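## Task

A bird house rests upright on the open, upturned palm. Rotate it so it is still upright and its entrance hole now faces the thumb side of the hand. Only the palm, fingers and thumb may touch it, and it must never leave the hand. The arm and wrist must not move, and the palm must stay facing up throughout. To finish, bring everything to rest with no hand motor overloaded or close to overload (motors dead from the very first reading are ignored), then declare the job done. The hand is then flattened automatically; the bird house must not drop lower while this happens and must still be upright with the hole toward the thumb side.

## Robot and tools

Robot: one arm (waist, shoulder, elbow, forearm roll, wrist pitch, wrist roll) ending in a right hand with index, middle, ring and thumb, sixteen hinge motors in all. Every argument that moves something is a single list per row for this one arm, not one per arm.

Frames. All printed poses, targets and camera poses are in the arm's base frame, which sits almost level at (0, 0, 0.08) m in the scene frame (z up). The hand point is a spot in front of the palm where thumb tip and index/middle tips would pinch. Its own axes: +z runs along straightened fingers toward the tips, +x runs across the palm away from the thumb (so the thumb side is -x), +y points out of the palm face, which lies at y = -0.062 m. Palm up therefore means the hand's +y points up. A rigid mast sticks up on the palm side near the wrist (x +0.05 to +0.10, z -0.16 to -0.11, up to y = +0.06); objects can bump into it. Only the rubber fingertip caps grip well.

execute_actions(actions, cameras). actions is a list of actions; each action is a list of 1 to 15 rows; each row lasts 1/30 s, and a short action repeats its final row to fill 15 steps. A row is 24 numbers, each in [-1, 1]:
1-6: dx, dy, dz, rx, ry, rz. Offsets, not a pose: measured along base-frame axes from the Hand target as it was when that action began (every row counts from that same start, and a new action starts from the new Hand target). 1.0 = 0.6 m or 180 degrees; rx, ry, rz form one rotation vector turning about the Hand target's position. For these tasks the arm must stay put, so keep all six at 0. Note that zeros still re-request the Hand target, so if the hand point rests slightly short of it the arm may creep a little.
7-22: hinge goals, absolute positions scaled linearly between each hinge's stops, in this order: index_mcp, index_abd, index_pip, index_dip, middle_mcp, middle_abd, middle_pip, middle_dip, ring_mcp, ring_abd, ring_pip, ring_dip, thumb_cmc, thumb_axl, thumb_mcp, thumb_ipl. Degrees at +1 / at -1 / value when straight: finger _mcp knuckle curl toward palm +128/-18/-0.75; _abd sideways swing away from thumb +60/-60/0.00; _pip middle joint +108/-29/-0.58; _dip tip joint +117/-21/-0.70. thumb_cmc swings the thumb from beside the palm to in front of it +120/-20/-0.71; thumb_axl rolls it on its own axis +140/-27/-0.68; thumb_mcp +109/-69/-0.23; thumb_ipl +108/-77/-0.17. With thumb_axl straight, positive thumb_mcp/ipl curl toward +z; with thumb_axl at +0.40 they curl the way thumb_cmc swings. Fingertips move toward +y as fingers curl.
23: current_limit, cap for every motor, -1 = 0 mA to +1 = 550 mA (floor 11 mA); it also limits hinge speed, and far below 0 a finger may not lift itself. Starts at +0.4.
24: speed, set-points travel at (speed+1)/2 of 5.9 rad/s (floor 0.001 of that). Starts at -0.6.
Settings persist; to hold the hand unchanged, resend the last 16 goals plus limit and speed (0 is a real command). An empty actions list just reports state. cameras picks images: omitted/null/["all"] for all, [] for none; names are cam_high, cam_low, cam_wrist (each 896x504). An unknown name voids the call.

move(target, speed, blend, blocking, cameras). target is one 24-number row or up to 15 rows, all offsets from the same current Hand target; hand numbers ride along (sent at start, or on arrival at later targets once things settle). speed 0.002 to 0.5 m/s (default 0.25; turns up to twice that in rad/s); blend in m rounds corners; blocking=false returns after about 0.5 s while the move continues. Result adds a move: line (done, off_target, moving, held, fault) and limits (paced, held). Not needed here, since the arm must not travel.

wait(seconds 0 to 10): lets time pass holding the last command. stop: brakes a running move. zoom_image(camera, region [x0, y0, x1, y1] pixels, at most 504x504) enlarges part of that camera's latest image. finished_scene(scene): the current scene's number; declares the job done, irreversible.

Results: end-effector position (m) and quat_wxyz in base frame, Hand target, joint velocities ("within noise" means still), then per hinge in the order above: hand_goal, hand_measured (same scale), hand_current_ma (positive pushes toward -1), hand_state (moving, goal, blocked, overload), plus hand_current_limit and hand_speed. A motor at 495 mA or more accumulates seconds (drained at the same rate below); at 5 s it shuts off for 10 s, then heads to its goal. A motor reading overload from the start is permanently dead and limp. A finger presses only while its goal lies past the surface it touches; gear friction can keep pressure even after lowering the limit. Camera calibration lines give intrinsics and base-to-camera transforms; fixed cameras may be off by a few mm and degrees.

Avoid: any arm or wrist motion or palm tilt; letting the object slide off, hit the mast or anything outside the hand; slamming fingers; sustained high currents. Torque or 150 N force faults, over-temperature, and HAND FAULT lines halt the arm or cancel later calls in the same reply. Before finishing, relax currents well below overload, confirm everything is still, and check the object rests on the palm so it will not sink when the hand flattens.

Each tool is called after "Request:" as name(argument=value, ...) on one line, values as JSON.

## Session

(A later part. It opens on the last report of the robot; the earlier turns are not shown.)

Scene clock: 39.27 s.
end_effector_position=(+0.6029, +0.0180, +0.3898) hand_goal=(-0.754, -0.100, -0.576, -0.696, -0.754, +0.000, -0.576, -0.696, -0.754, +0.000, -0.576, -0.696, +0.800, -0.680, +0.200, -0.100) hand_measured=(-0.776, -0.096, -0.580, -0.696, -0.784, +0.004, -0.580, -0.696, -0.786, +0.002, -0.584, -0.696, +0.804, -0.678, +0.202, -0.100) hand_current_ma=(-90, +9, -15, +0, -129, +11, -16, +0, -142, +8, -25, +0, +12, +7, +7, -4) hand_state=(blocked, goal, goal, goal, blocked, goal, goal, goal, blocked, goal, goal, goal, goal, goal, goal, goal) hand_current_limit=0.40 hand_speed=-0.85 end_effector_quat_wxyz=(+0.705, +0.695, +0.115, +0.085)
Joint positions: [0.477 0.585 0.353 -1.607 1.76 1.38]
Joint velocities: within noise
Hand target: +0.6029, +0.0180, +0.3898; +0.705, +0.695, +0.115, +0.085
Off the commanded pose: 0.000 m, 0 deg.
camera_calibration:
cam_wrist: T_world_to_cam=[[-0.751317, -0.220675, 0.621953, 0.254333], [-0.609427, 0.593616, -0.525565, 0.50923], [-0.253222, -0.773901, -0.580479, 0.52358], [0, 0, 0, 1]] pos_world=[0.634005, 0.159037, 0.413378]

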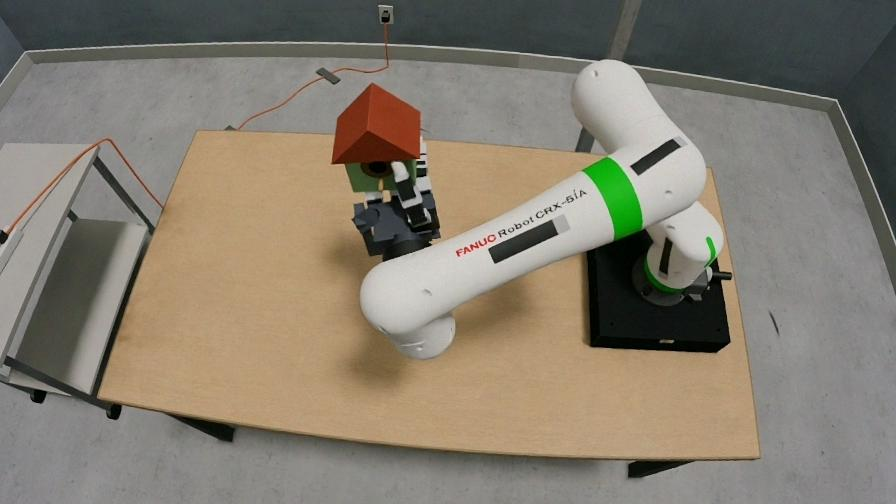

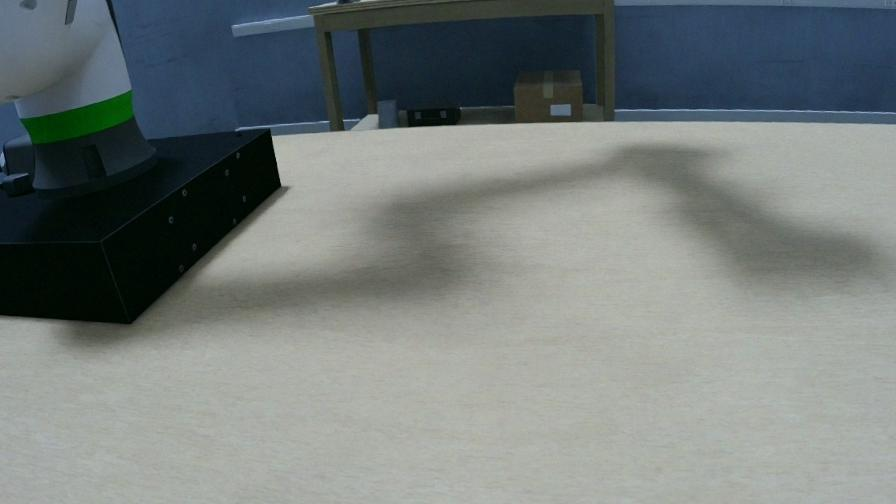

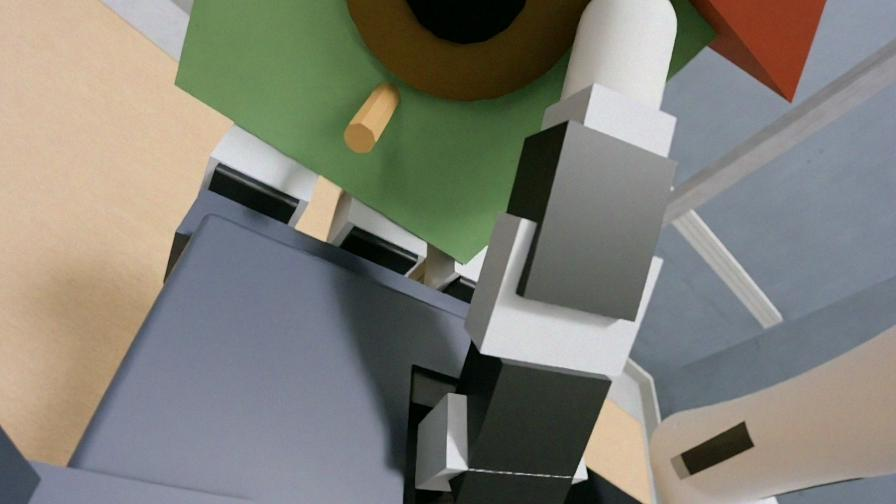

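Request:
execute_actions(actions=[[[0,0,0,0,0,0,-0.754,-0.1,-0.576,-0.696,-0.754,0,-0.576,-0.696,-0.754,0.0,-0.576,-0.696,0.8,-0.68,0.1,-0.1,0.4,-0.8]]], cameras=[])

Request:
execute_actions(actions=[[[0,0,0,0,0,0,-0.754,-0.1,-0.576,-0.696,-0.754,0,-0.576,-0.696,-0.754,0.0,0.1,-0.696,0.68,-0.68,0.1,-0.1,0.4,-0.85]]], cameras=[])

Request:
execute_actions(actions=[[[0,0,0,0,0,0,-0.754,-0.1,-0.576,-0.696,-0.754,0,-0.576,-0.696,-0.754,0.0,0.4,-0.696,0.68,-0.68,0.3,-0.1,0.4,-0.85]]])

Request:
zoom_image(camera="cam_high", region=[310, 70, 490, 270])

Scene clock: 40.30 s.
end_effector_position=(+0.6029, +0.0180, +0.3898) hand_goal=(-0.754, -0.100, -0.576, -0.696, -0.754, +0.000, -0.576, -0.696, -0.754, +0.000, -0.576, -0.696, +0.800, -0.680, +0.100, -0.100) hand_measured=(-0.776, -0.096, -0.580, -0.696, -0.784, +0.004, -0.580, -0.696, -0.786, +0.002, -0.584, -0.696, +0.804, -0.678, +0.110, -0.100) hand_current_ma=(-90, +9, -15, +0, -129, +11, -16, +0, -142, +8, -25, +0, +12, +7, +53, +1) hand_state=(blocked, goal, goal, goal, blocked, goal, goal, goal, blocked, goal, goal, goal, goal, goal, goal, goal) hand_current_limit=0.40 hand_speed=-0.80 end_effector_quat_wxyz=(+0.705, +0.695, +0.115, +0.085)
Joint positions: [0.477 0.585 0.353 -1.607 1.76 1.38]
Joint velocities: within noise
Hand target: +0.6029, +0.0180, +0.3898; +0.705, +0.695, +0.115, +0.085
Off the commanded pose: 0.000 m, 0 deg.
No camera images: "cameras" was empty.

Scene clock: 42.40 s.
end_effector_position=(+0.6029, +0.0180, +0.3898) hand_goal=(-0.754, -0.100, -0.576, -0.696, -0.754, +0.000, -0.576, -0.696, -0.754, +0.000, +0.100, -0.696, +0.680, -0.680, +0.100, -0.100) hand_measured=(-0.776, -0.096, -0.580, -0.696, -0.784, +0.004, -0.580, -0.696, -0.818, +0.012, +0.026, -0.708, +0.658, -0.688, +0.064, -0.116) hand_current_ma=(-90, +9, -16, +0, -129, +11, -16, +0, -300, +41, -319, -42, -90, -32, -194, -83) hand_state=(blocked, goal, goal, goal, blocked, goal, goal, goal, blocked, goal, blocked, goal, blocked, goal, blocked, goal) hand_current_limit=0.40 hand_speed=-0.85 end_effector_quat_wxyz=(+0.705, +0.695, +0.115, +0.085)
Joint positions: [0.477 0.585 0.353 -1.607 1.76 1.38]
Joint velocities: within noise
Hand target: +0.6029, +0.0180, +0.3898; +0.705, +0.695, +0.115, +0.085
Off the commanded pose: 0.000 m, 0 deg.
No camera images: "cameras" was empty.

Scene clock: 43.10 s.
end_effector_position=(+0.6029, +0.0180, +0.3898) hand_goal=(-0.754, -0.100, -0.576, -0.696, -0.754, +0.000, -0.576, -0.696, -0.754, +0.000, +0.400, -0.696, +0.680, -0.680, +0.300, -0.100) hand_measured=(-0.776, -0.096, -0.580, -0.696, -0.784, +0.004, -0.580, -0.696, -0.828, +0.016, +0.070, -0.710, +0.650, -0.690, +0.064, -0.120) hand_current_ma=(-90, +9, -16, +0, -129, +11, -16, +0, -351, +51, -383, -54, -124, -46, -385, -112) hand_state=(blocked, goal, goal, goal, blocked, goal, goal, goal, blocked, goal, blocked, goal, blocked, goal, blocked, blocked) hand_current_limit=0.40 hand_speed=-0.85 end_effector_quat_wxyz=(+0.705, +0.695, +0.115, +0.085)
Joint positions: [0.477 0.585 0.353 -1.607 1.76 1.38]
Joint velocities: within noise
Hand target: +0.6029, +0.0180, +0.3898; +0.705, +0.695, +0.115, +0.085
Off the commanded pose: 0.000 m, 0 deg.
camera_calibration:
cam_wrist: T_world_to_cam=[[-0.751317, -0.220675, 0.621953, 0.254333], [-0.609427, 0.593616, -0.525565, 0.50923], [-0.253222, -0.773901, -0.580478, 0.52358], [0, 0, 0, 1]] pos_world=[0.634005, 0.159037, 0.413378]

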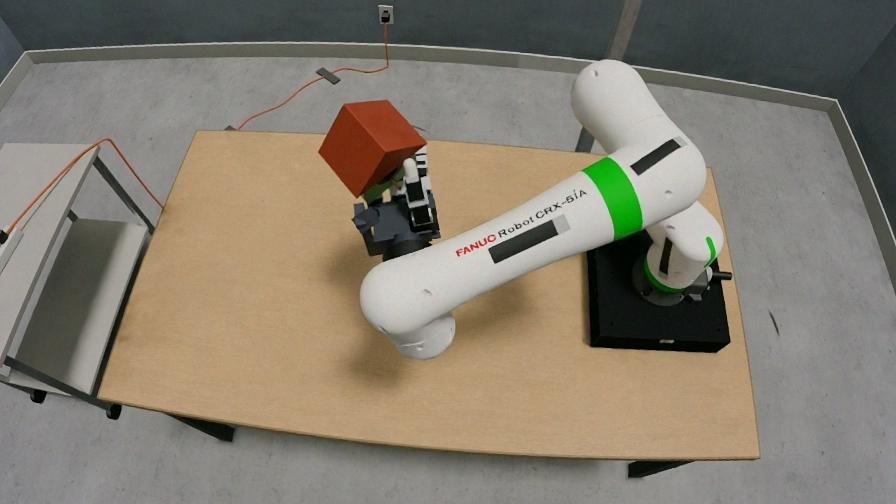

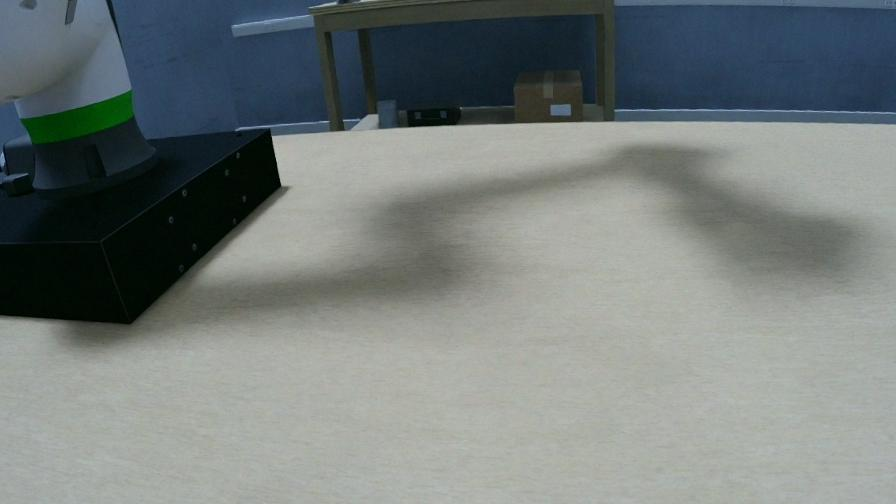

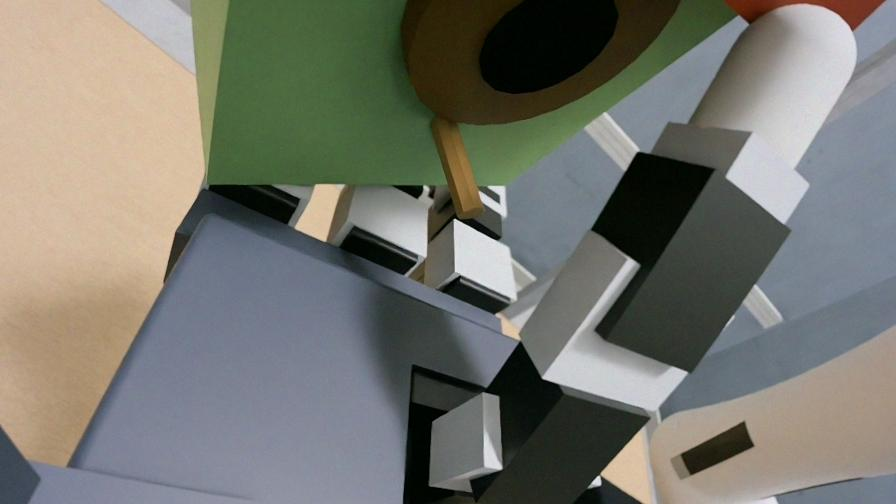

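Scaled by 2.520 from the camera's 896x504 image, which has a finer 1280x720 frame.

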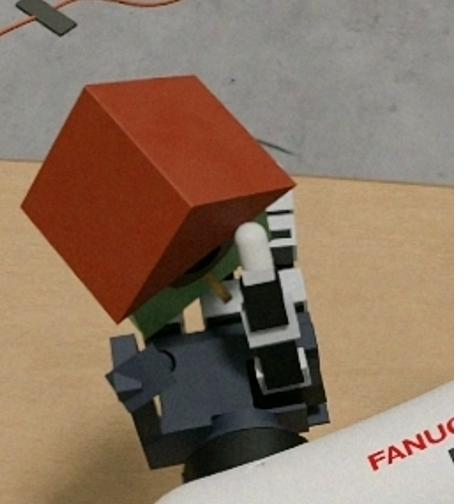

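Request:
execute_actions(actions=[[[0,0,0,0,0,0,-0.754,-0.1,-0.576,-0.696,-0.754,0,-0.576,-0.696,-0.754,-0.1,0.2,-0.696,0.5,-0.68,-0.05,-0.1,0.4,-0.85]]], cameras=[])

Request:
execute_actions(actions=[[[0,0,0,0,0,0,-0.754,-0.1,-0.576,-0.696,-0.754,0,-0.576,-0.696,-0.754,-0.2,0.2,-0.696,0.3,-0.68,-0.05,-0.1,0.4,-0.85]]])

Request:
zoom_image(camera="cam_high", region=[310, 70, 490, 270])

Scene clock: 44.43 s.
end_effector_position=(+0.6029, +0.0180, +0.3898) hand_goal=(-0.754, -0.100, -0.576, -0.696, -0.754, +0.000, -0.576, -0.696, -0.754, -0.100, +0.200, -0.696, +0.500, -0.680, -0.050, -0.100) hand_measured=(-0.776, -0.096, -0.580, -0.696, -0.784, +0.004, -0.580, -0.696, -0.800, -0.094, +0.182, -0.704, +0.498, -0.684, -0.042, -0.100) hand_current_ma=(-90, +9, -16, +0, -128, +11, -16, +0, -202, +16, -66, -30, -10, -15, +35, -3) hand_state=(blocked, goal, goal, goal, blocked, goal, goal, goal, blocked, goal, goal, goal, goal, goal, goal, goal) hand_current_limit=0.40 hand_speed=-0.85 end_effector_quat_wxyz=(+0.705, +0.695, +0.115, +0.085)
Joint positions: [0.477 0.585 0.353 -1.607 1.76 1.38]
Joint velocities: within noise
Hand target: +0.6029, +0.0180, +0.3898; +0.705, +0.695, +0.115, +0.085
Off the commanded pose: 0.000 m, 0 deg.
No camera images: "cameras" was empty.

Scene clock: 45.23 s.
end_effector_position=(+0.6029, +0.0180, +0.3898) hand_goal=(-0.754, -0.100, -0.576, -0.696, -0.754, +0.000, -0.576, -0.696, -0.754, -0.200, +0.200, -0.696, +0.300, -0.680, -0.050, -0.100) hand_measured=(-0.776, -0.096, -0.580, -0.696, -0.782, +0.004, -0.580, -0.696, -0.790, -0.196, +0.188, -0.702, +0.298, -0.682, -0.044, -0.100) hand_current_ma=(-90, +9, -16, +0, -116, +11, -16, +0, -153, +11, -41, -19, -4, -11, +31, -3) hand_state=(blocked, goal, goal, goal, blocked, goal, goal, goal, blocked, goal, goal, goal, goal, goal, goal, goal) hand_current_limit=0.40 hand_speed=-0.85 end_effector_quat_wxyz=(+0.705, +0.695, +0.115, +0.085)
Joint positions: [0.477 0.585 0.353 -1.607 1.76 1.38]
Joint velocities: within noise
Hand target: +0.6029, +0.0180, +0.3898; +0.705, +0.695, +0.115, +0.085
Off the commanded pose: 0.000 m, 0 deg.
camera_calibration:
cam_wrist: T_world_to_cam=[[-0.751317, -0.220675, 0.621953, 0.254333], [-0.609427, 0.593616, -0.525565, 0.50923], [-0.253222, -0.773901, -0.580479, 0.52358], [0, 0, 0, 1]] pos_world=[0.634005, 0.159037, 0.413378]

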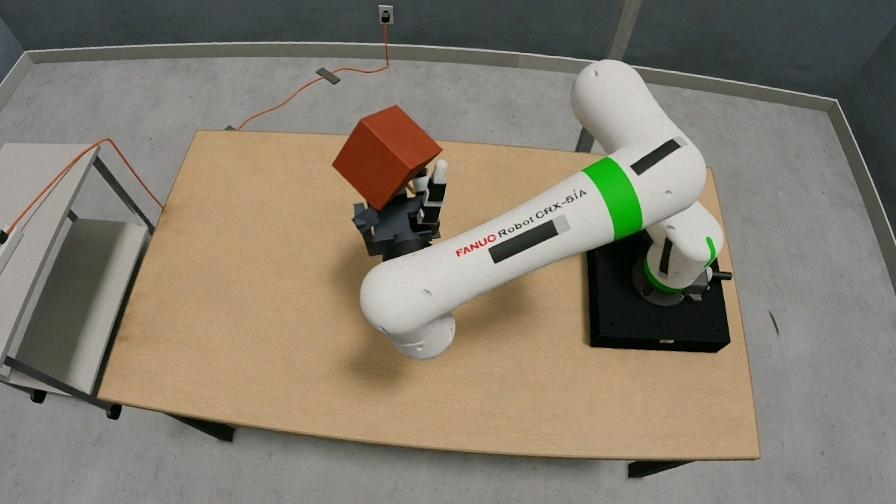

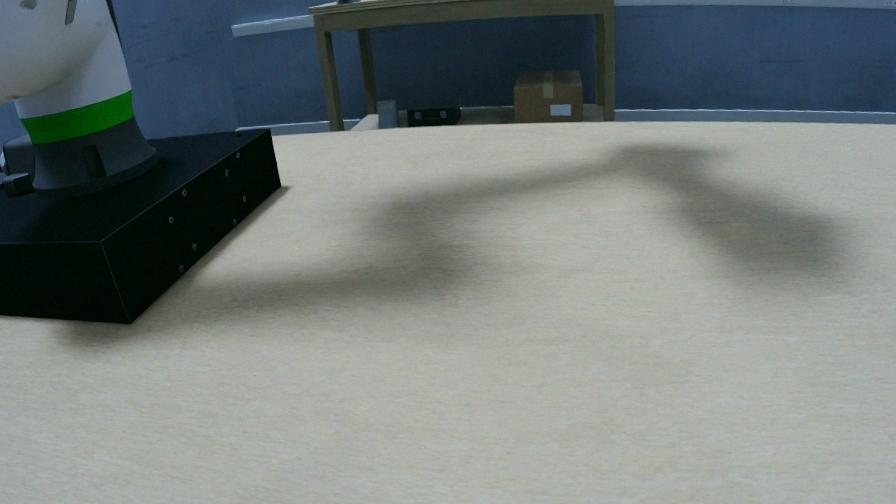

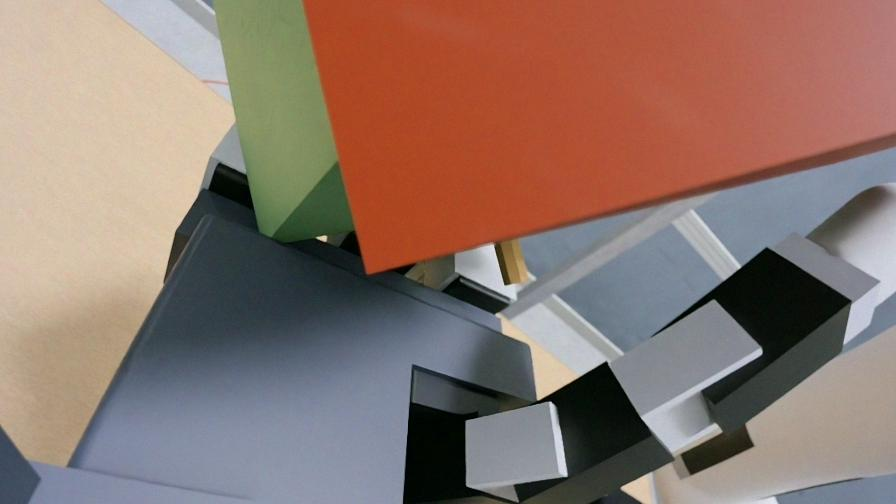

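Scaled by 2.520 from the camera's 896x504 image, which has a finer 1280x720 frame.

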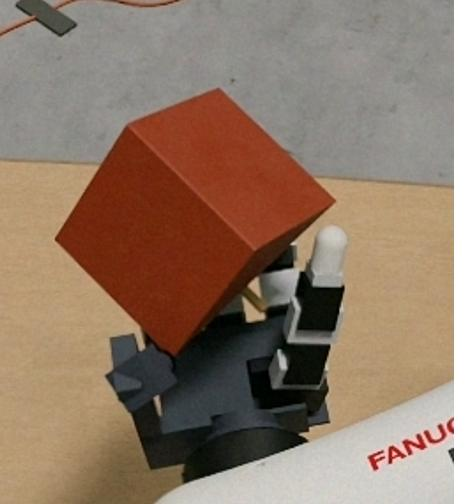

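Request:
execute_actions(actions=[[[0,0,0,0,0,0,-0.754,-0.1,-0.576,-0.696,-0.754,0,-0.576,-0.696,-0.754,-0.2,0.35,-0.696,0.1,-0.68,-0.05,-0.1,0.4,-0.85]]], cameras=[])

Request:
execute_actions(actions=[[[0,0,0,0,0,0,-0.754,-0.1,-0.576,-0.696,-0.754,0,-0.576,-0.696,-0.754,-0.35,0.4,-0.696,0.0,-0.68,-0.05,-0.1,0.4,-0.85]]])

Request:
zoom_image(camera="cam_high", region=[310, 70, 490, 270])

Scene clock: 46.30 s.
end_effector_position=(+0.6029, +0.0180, +0.3898) hand_goal=(-0.754, -0.100, -0.576, -0.696, -0.754, +0.000, -0.576, -0.696, -0.754, -0.200, +0.350, -0.696, +0.100, -0.680, -0.050, -0.100) hand_measured=(-0.776, -0.096, -0.580, -0.696, -0.780, +0.004, -0.580, -0.696, -0.782, -0.196, +0.344, -0.700, +0.092, -0.682, -0.046, -0.100) hand_current_ma=(-90, +9, -16, +0, -110, +10, -16, +0, -117, +11, -24, -14, -29, -11, +21, -3) hand_state=(blocked, goal, goal, goal, blocked, goal, goal, goal, blocked, goal, goal, goal, goal, goal, goal, goal) hand_current_limit=0.40 hand_speed=-0.85 end_effector_quat_wxyz=(+0.705, +0.695, +0.115, +0.085)
Joint positions: [0.477 0.585 0.353 -1.607 1.76 1.38]
Joint velocities: within noise
Hand target: +0.6029, +0.0180, +0.3898; +0.705, +0.695, +0.115, +0.085
Off the commanded pose: 0.000 m, 0 deg.
No camera images: "cameras" was empty.

Scene clock: 47.00 s.
end_effector_position=(+0.6029, +0.0180, +0.3898) hand_goal=(-0.754, -0.100, -0.576, -0.696, -0.754, +0.000, -0.576, -0.696, -0.754, -0.350, +0.400, -0.696, +0.000, -0.680, -0.050, -0.100) hand_measured=(-0.776, -0.096, -0.580, -0.696, -0.780, +0.004, -0.580, -0.696, -0.780, -0.346, +0.394, -0.700, -0.010, -0.682, -0.046, -0.100) hand_current_ma=(-90, +9, -16, +0, -110, +10, -16, +0, -108, +11, -20, -13, -39, -11, +13, -3) hand_state=(blocked, goal, goal, goal, blocked, goal, goal, goal, blocked, goal, goal, goal, goal, goal, goal, goal) hand_current_limit=0.40 hand_speed=-0.85 end_effector_quat_wxyz=(+0.705, +0.695, +0.115, +0.085)
Joint positions: [0.477 0.585 0.353 -1.607 1.76 1.38]
Joint velocities: within noise
Hand target: +0.6029, +0.0180, +0.3898; +0.705, +0.695, +0.115, +0.085
Off the commanded pose: 0.000 m, 0 deg.
camera_calibration:
cam_wrist: T_world_to_cam=[[-0.751317, -0.220675, 0.621953, 0.254333], [-0.609427, 0.593616, -0.525565, 0.50923], [-0.253222, -0.773901, -0.580479, 0.52358], [0, 0, 0, 1]] pos_world=[0.634005, 0.159037, 0.413378]

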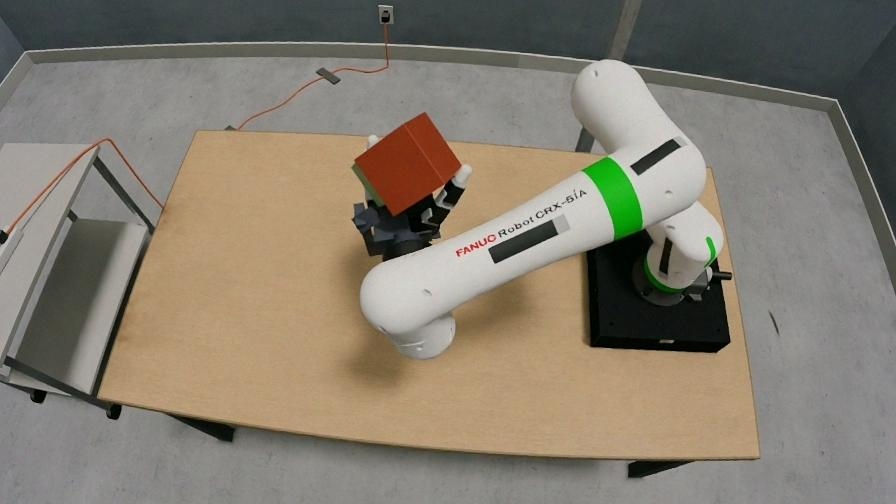

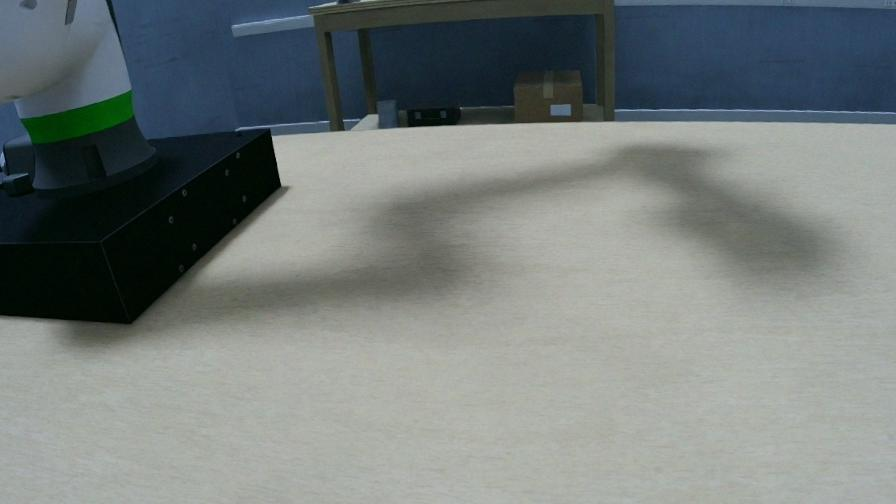

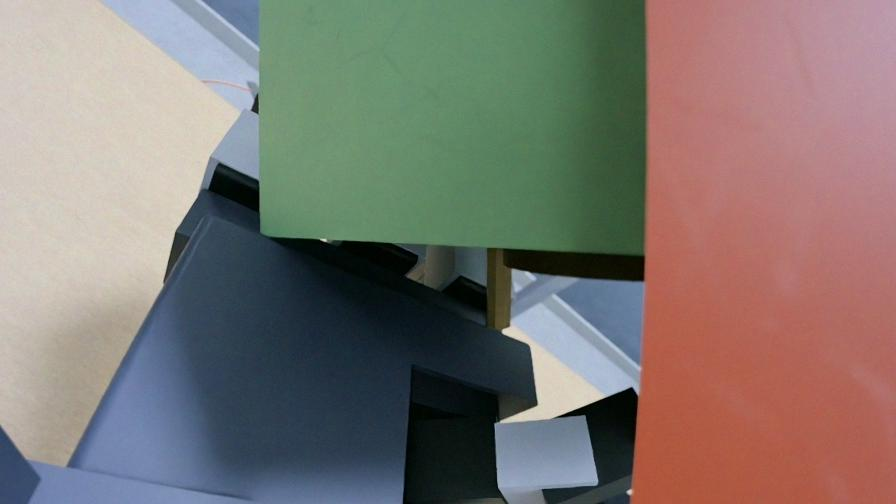

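Scaled by 2.520 from the camera's 896x504 image, which has a finer 1280x720 frame.

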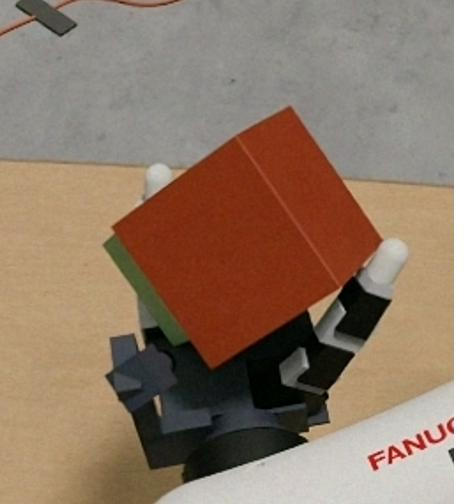

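Request:
zoom_image(camera="cam_wrist", region=[200, 0, 700, 500])

Request:
zoom_image(camera="cam_high", region=[330, 100, 480, 250])

Scaled by 1.008 from the camera's 896x504 image, which has a finer 1280x720 frame.

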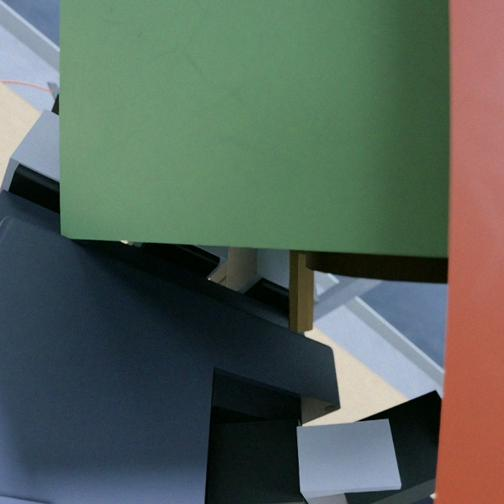

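Scaled by 3.360 from the camera's 896x504 image, which has a finer 1280x720 frame.

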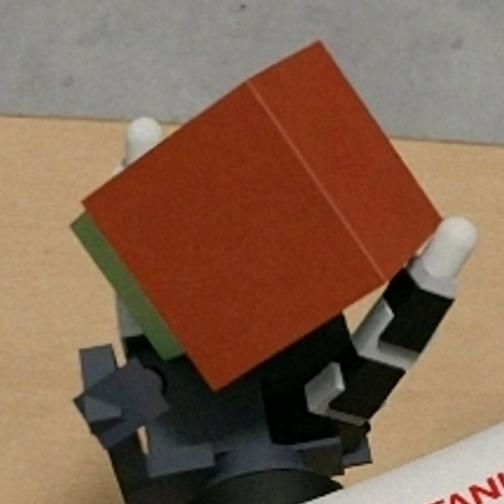

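Request:
execute_actions(actions=[[[0,0,0,0,0,0,-0.754,-0.1,-0.576,-0.696,-0.754,0,-0.576,-0.696,-0.754,-0.35,0.4,-0.696,0.12,-0.68,-0.05,-0.1,0.4,-0.85]]])

Request:
zoom_image(camera="cam_high", region=[330, 100, 480, 250])

Scene clock: 48.90 s.
end_effector_position=(+0.6029, +0.0180, +0.3898) hand_goal=(-0.754, -0.100, -0.576, -0.696, -0.754, +0.000, -0.576, -0.696, -0.754, -0.350, +0.400, -0.696, +0.120, -0.680, -0.050, -0.100) hand_measured=(-0.776, -0.096, -0.580, -0.696, -0.780, +0.004, -0.580, -0.696, -0.780, -0.344, +0.394, -0.700, +0.074, -0.682, -0.060, -0.104) hand_current_ma=(-90, +9, -16, +0, -110, +10, -16, +0, -107, +15, -20, -13, -197, -11, -46, -15) hand_state=(blocked, goal, goal, goal, blocked, goal, goal, goal, blocked, goal, goal, goal, blocked, goal, goal, goal) hand_current_limit=0.40 hand_speed=-0.85 end_effector_quat_wxyz=(+0.705, +0.695, +0.115, +0.085)
Joint positions: [0.477 0.585 0.353 -1.607 1.76 1.38]
Joint velocities: within noise
Hand target: +0.6029, +0.0180, +0.3898; +0.705, +0.695, +0.115, +0.085
Off the commanded pose: 0.000 m, 0 deg.
camera_calibration:
cam_wrist: T_world_to_cam=[[-0.751317, -0.220675, 0.621953, 0.254333], [-0.609427, 0.593616, -0.525565, 0.50923], [-0.253222, -0.773901, -0.580479, 0.523581], [0, 0, 0, 1]] pos_world=[0.634005, 0.159037, 0.413378]

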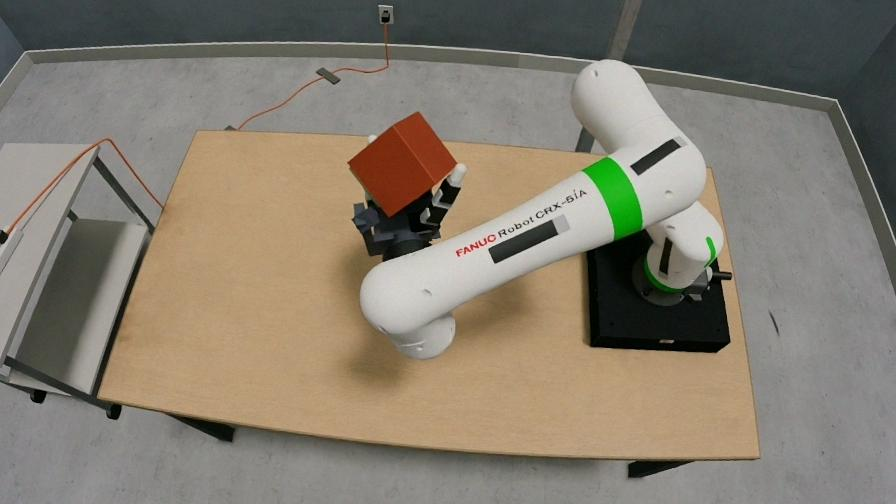

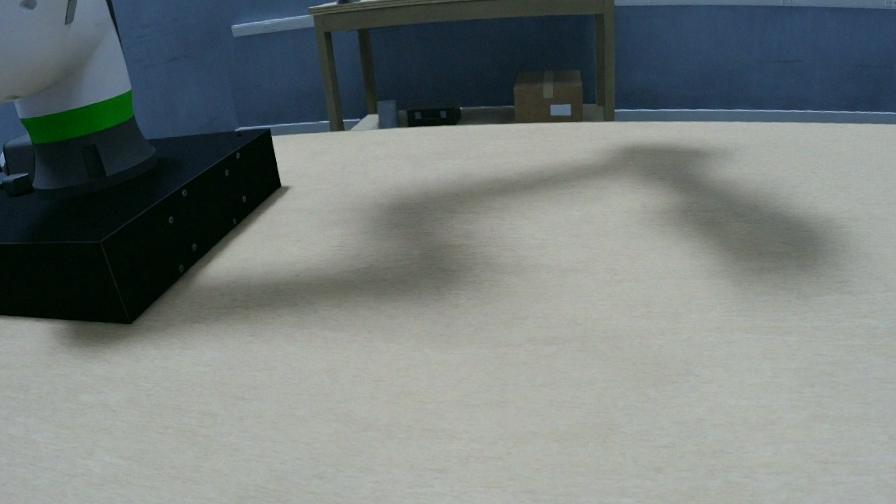

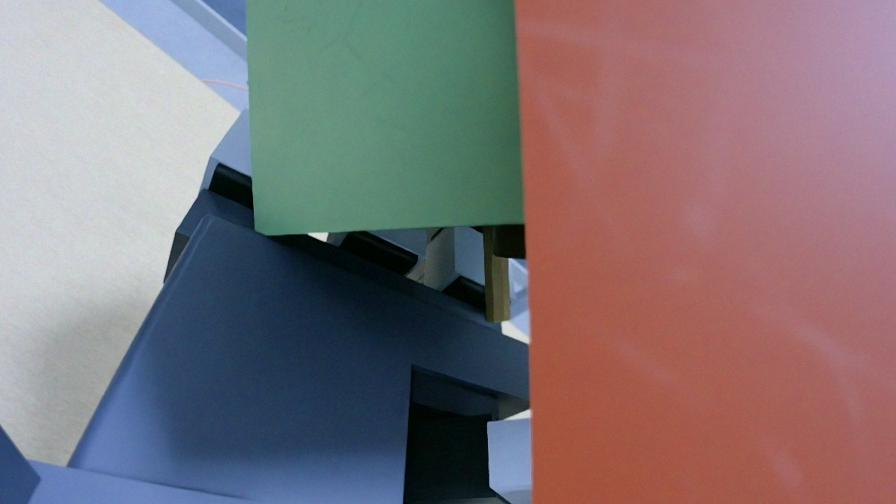

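Scaled by 3.360 from the camera's 896x504 image, which has a finer 1280x720 frame.

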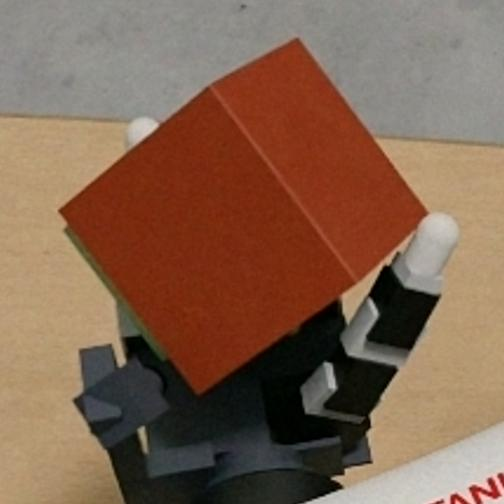

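Request:
execute_actions(actions=[[[0,0,0,0,0,0,-0.754,-0.1,-0.576,-0.696,-0.754,0,-0.576,-0.696,-0.754,-0.35,0.4,-0.696,0.25,-0.68,-0.05,-0.1,0.4,-0.85]]], cameras=[])

Request:
execute_actions(actions=[[[0,0,0,0,0,0,-0.754,-0.1,-0.576,-0.696,-0.754,0,-0.576,-0.696,-0.754,-0.35,0.4,-0.696,0.4,-0.68,-0.05,-0.1,0.4,-0.85]]])

Request:
zoom_image(camera="cam_high", region=[330, 100, 480, 250])

Scene clock: 49.77 s.
end_effector_position=(+0.6029, +0.0180, +0.3898) hand_goal=(-0.754, -0.100, -0.576, -0.696, -0.754, +0.000, -0.576, -0.696, -0.754, -0.350, +0.400, -0.696, +0.250, -0.680, -0.050, -0.100) hand_measured=(-0.776, -0.096, -0.580, -0.696, -0.780, +0.004, -0.580, -0.696, -0.792, -0.336, +0.388, -0.700, +0.172, -0.684, -0.084, -0.114) hand_current_ma=(-90, +9, -16, +0, -110, +10, -16, +0, -169, +42, -42, -13, -349, -15, -184, -77) hand_state=(blocked, goal, goal, goal, blocked, goal, goal, goal, blocked, goal, goal, goal, blocked, goal, blocked, goal) hand_current_limit=0.40 hand_speed=-0.85 end_effector_quat_wxyz=(+0.705, +0.695, +0.115, +0.085)
Joint positions: [0.477 0.585 0.353 -1.607 1.76 1.38]
Joint velocities: within noise
Hand target: +0.6029, +0.0180, +0.3898; +0.705, +0.695, +0.115, +0.085
Off the commanded pose: 0.000 m, 0 deg.
No camera images: "cameras" was empty.

Scene clock: 50.47 s.
end_effector_position=(+0.6029, +0.0180, +0.3898) hand_goal=(-0.754, -0.100, -0.576, -0.696, -0.754, +0.000, -0.576, -0.696, -0.754, -0.350, +0.400, -0.696, +0.400, -0.680, -0.050, -0.100) hand_measured=(-0.776, -0.096, -0.580, -0.696, -0.780, +0.004, -0.580, -0.696, -0.796, -0.336, +0.388, -0.700, +0.190, -0.684, -0.088, -0.116) hand_current_ma=(-90, +9, -16, +0, -110, +10, -16, +0, -184, +47, -43, -13, -384, -16, -213, -90) hand_state=(blocked, goal, goal, goal, blocked, goal, goal, goal, blocked, goal, goal, goal, blocked, goal, blocked, goal) hand_current_limit=0.40 hand_speed=-0.85 end_effector_quat_wxyz=(+0.705, +0.695, +0.115, +0.085)
Joint positions: [0.477 0.585 0.353 -1.607 1.76 1.38]
Joint velocities: within noise
Hand target: +0.6029, +0.0180, +0.3898; +0.705, +0.695, +0.115, +0.085
Off the commanded pose: 0.000 m, 0 deg.
camera_calibration:
cam_wrist: T_world_to_cam=[[-0.751317, -0.220675, 0.621953, 0.254333], [-0.609427, 0.593616, -0.525565, 0.50923], [-0.253222, -0.773901, -0.580479, 0.52358], [0, 0, 0, 1]] pos_world=[0.634005, 0.159037, 0.413378]

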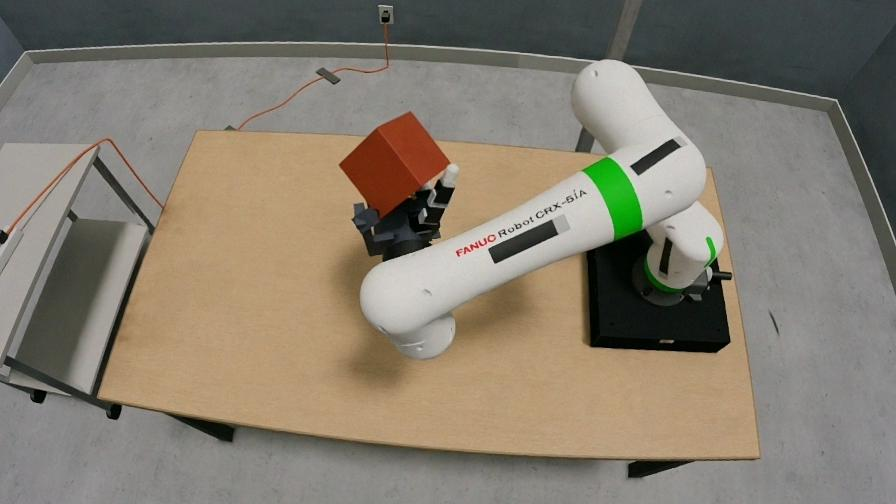

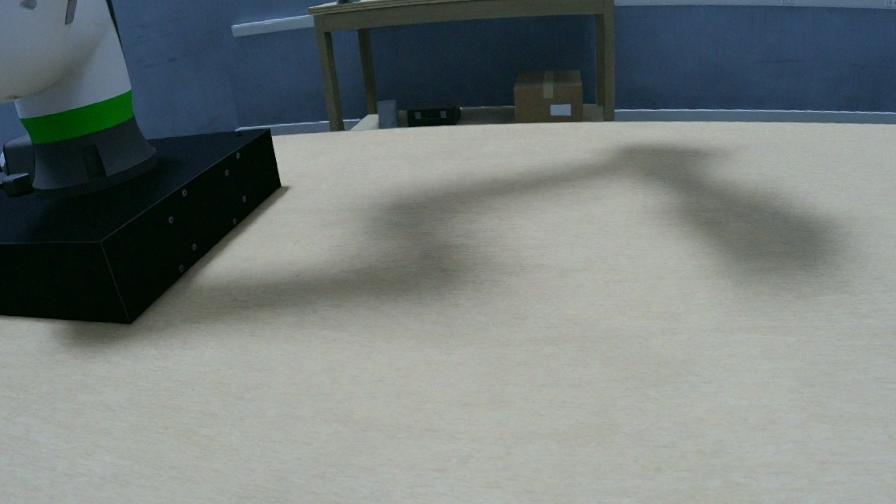

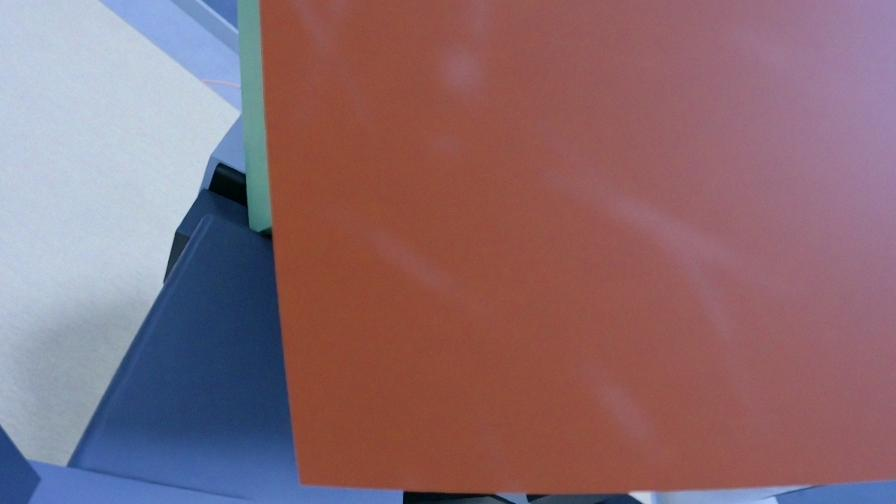

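Scaled by 3.360 from the camera's 896x504 image, which has a finer 1280x720 frame.

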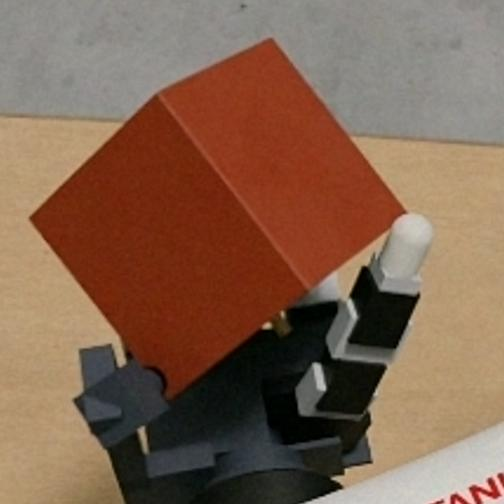

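Request:
execute_actions(actions=[[[0,0,0,0,0,0,-0.754,-0.1,-0.576,-0.696,-0.754,0,-0.576,-0.696,-0.754,-0.2,0.3,-0.696,0.4,-0.68,-0.08,-0.1,0.55,-0.85]]])

Request:
zoom_image(camera="cam_high", region=[330, 100, 480, 250])

Scene clock: 51.33 s.
end_effector_position=(+0.6029, +0.0180, +0.3898) hand_goal=(-0.754, -0.100, -0.576, -0.696, -0.754, +0.000, -0.576, -0.696, -0.754, -0.200, +0.300, -0.696, +0.400, -0.680, -0.080, -0.100) hand_measured=(-0.776, -0.096, -0.580, -0.696, -0.780, +0.004, -0.580, -0.696, -0.794, -0.200, +0.296, -0.700, +0.368, -0.684, -0.086, -0.104) hand_current_ma=(-90, +9, -16, +0, -110, +10, -16, +0, -176, -2, -10, -13, -129, -16, -32, -22) hand_state=(blocked, goal, goal, goal, blocked, goal, goal, goal, blocked, goal, goal, goal, blocked, goal, goal, goal) hand_current_limit=0.55 hand_speed=-0.85 end_effector_quat_wxyz=(+0.705, +0.695, +0.115, +0.085)
Joint positions: [0.477 0.585 0.353 -1.607 1.76 1.38]
Joint velocities: within noise
Hand target: +0.6029, +0.0180, +0.3898; +0.705, +0.695, +0.115, +0.085
Off the commanded pose: 0.000 m, 0 deg.
camera_calibration:
cam_wrist: T_world_to_cam=[[-0.751317, -0.220675, 0.621953, 0.254333], [-0.609427, 0.593616, -0.525565, 0.50923], [-0.253222, -0.773901, -0.580479, 0.523581], [0, 0, 0, 1]] pos_world=[0.634005, 0.159037, 0.413378]

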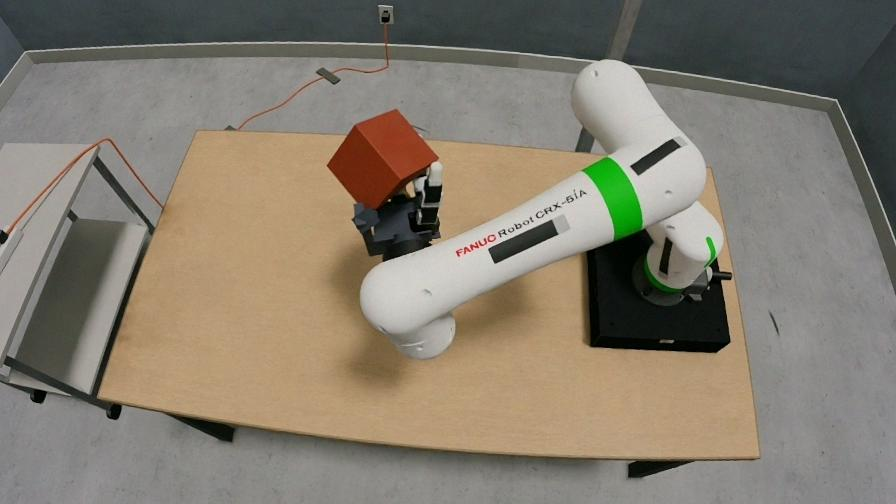

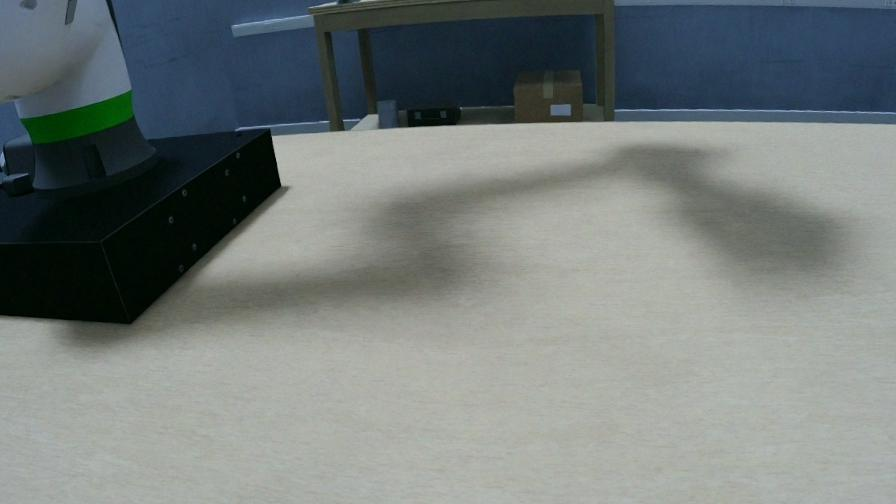

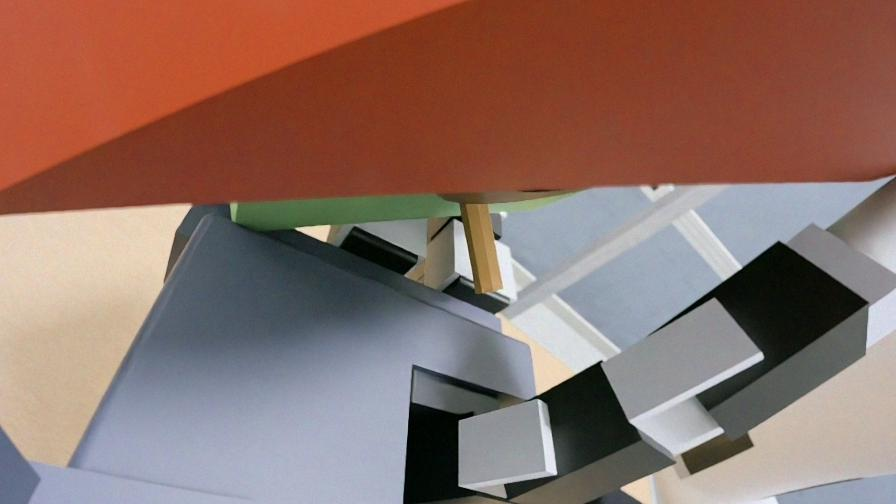

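Scaled by 3.360 from the camera's 896x504 image, which has a finer 1280x720 frame.

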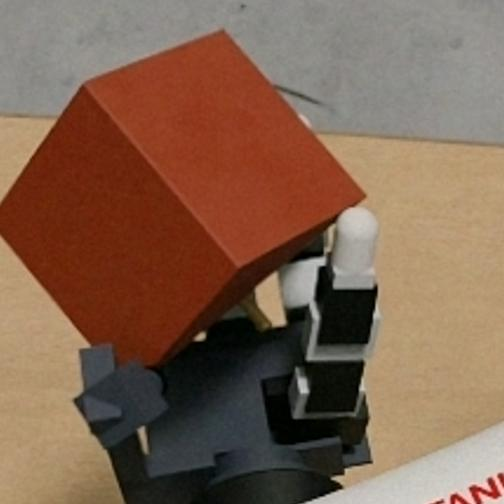

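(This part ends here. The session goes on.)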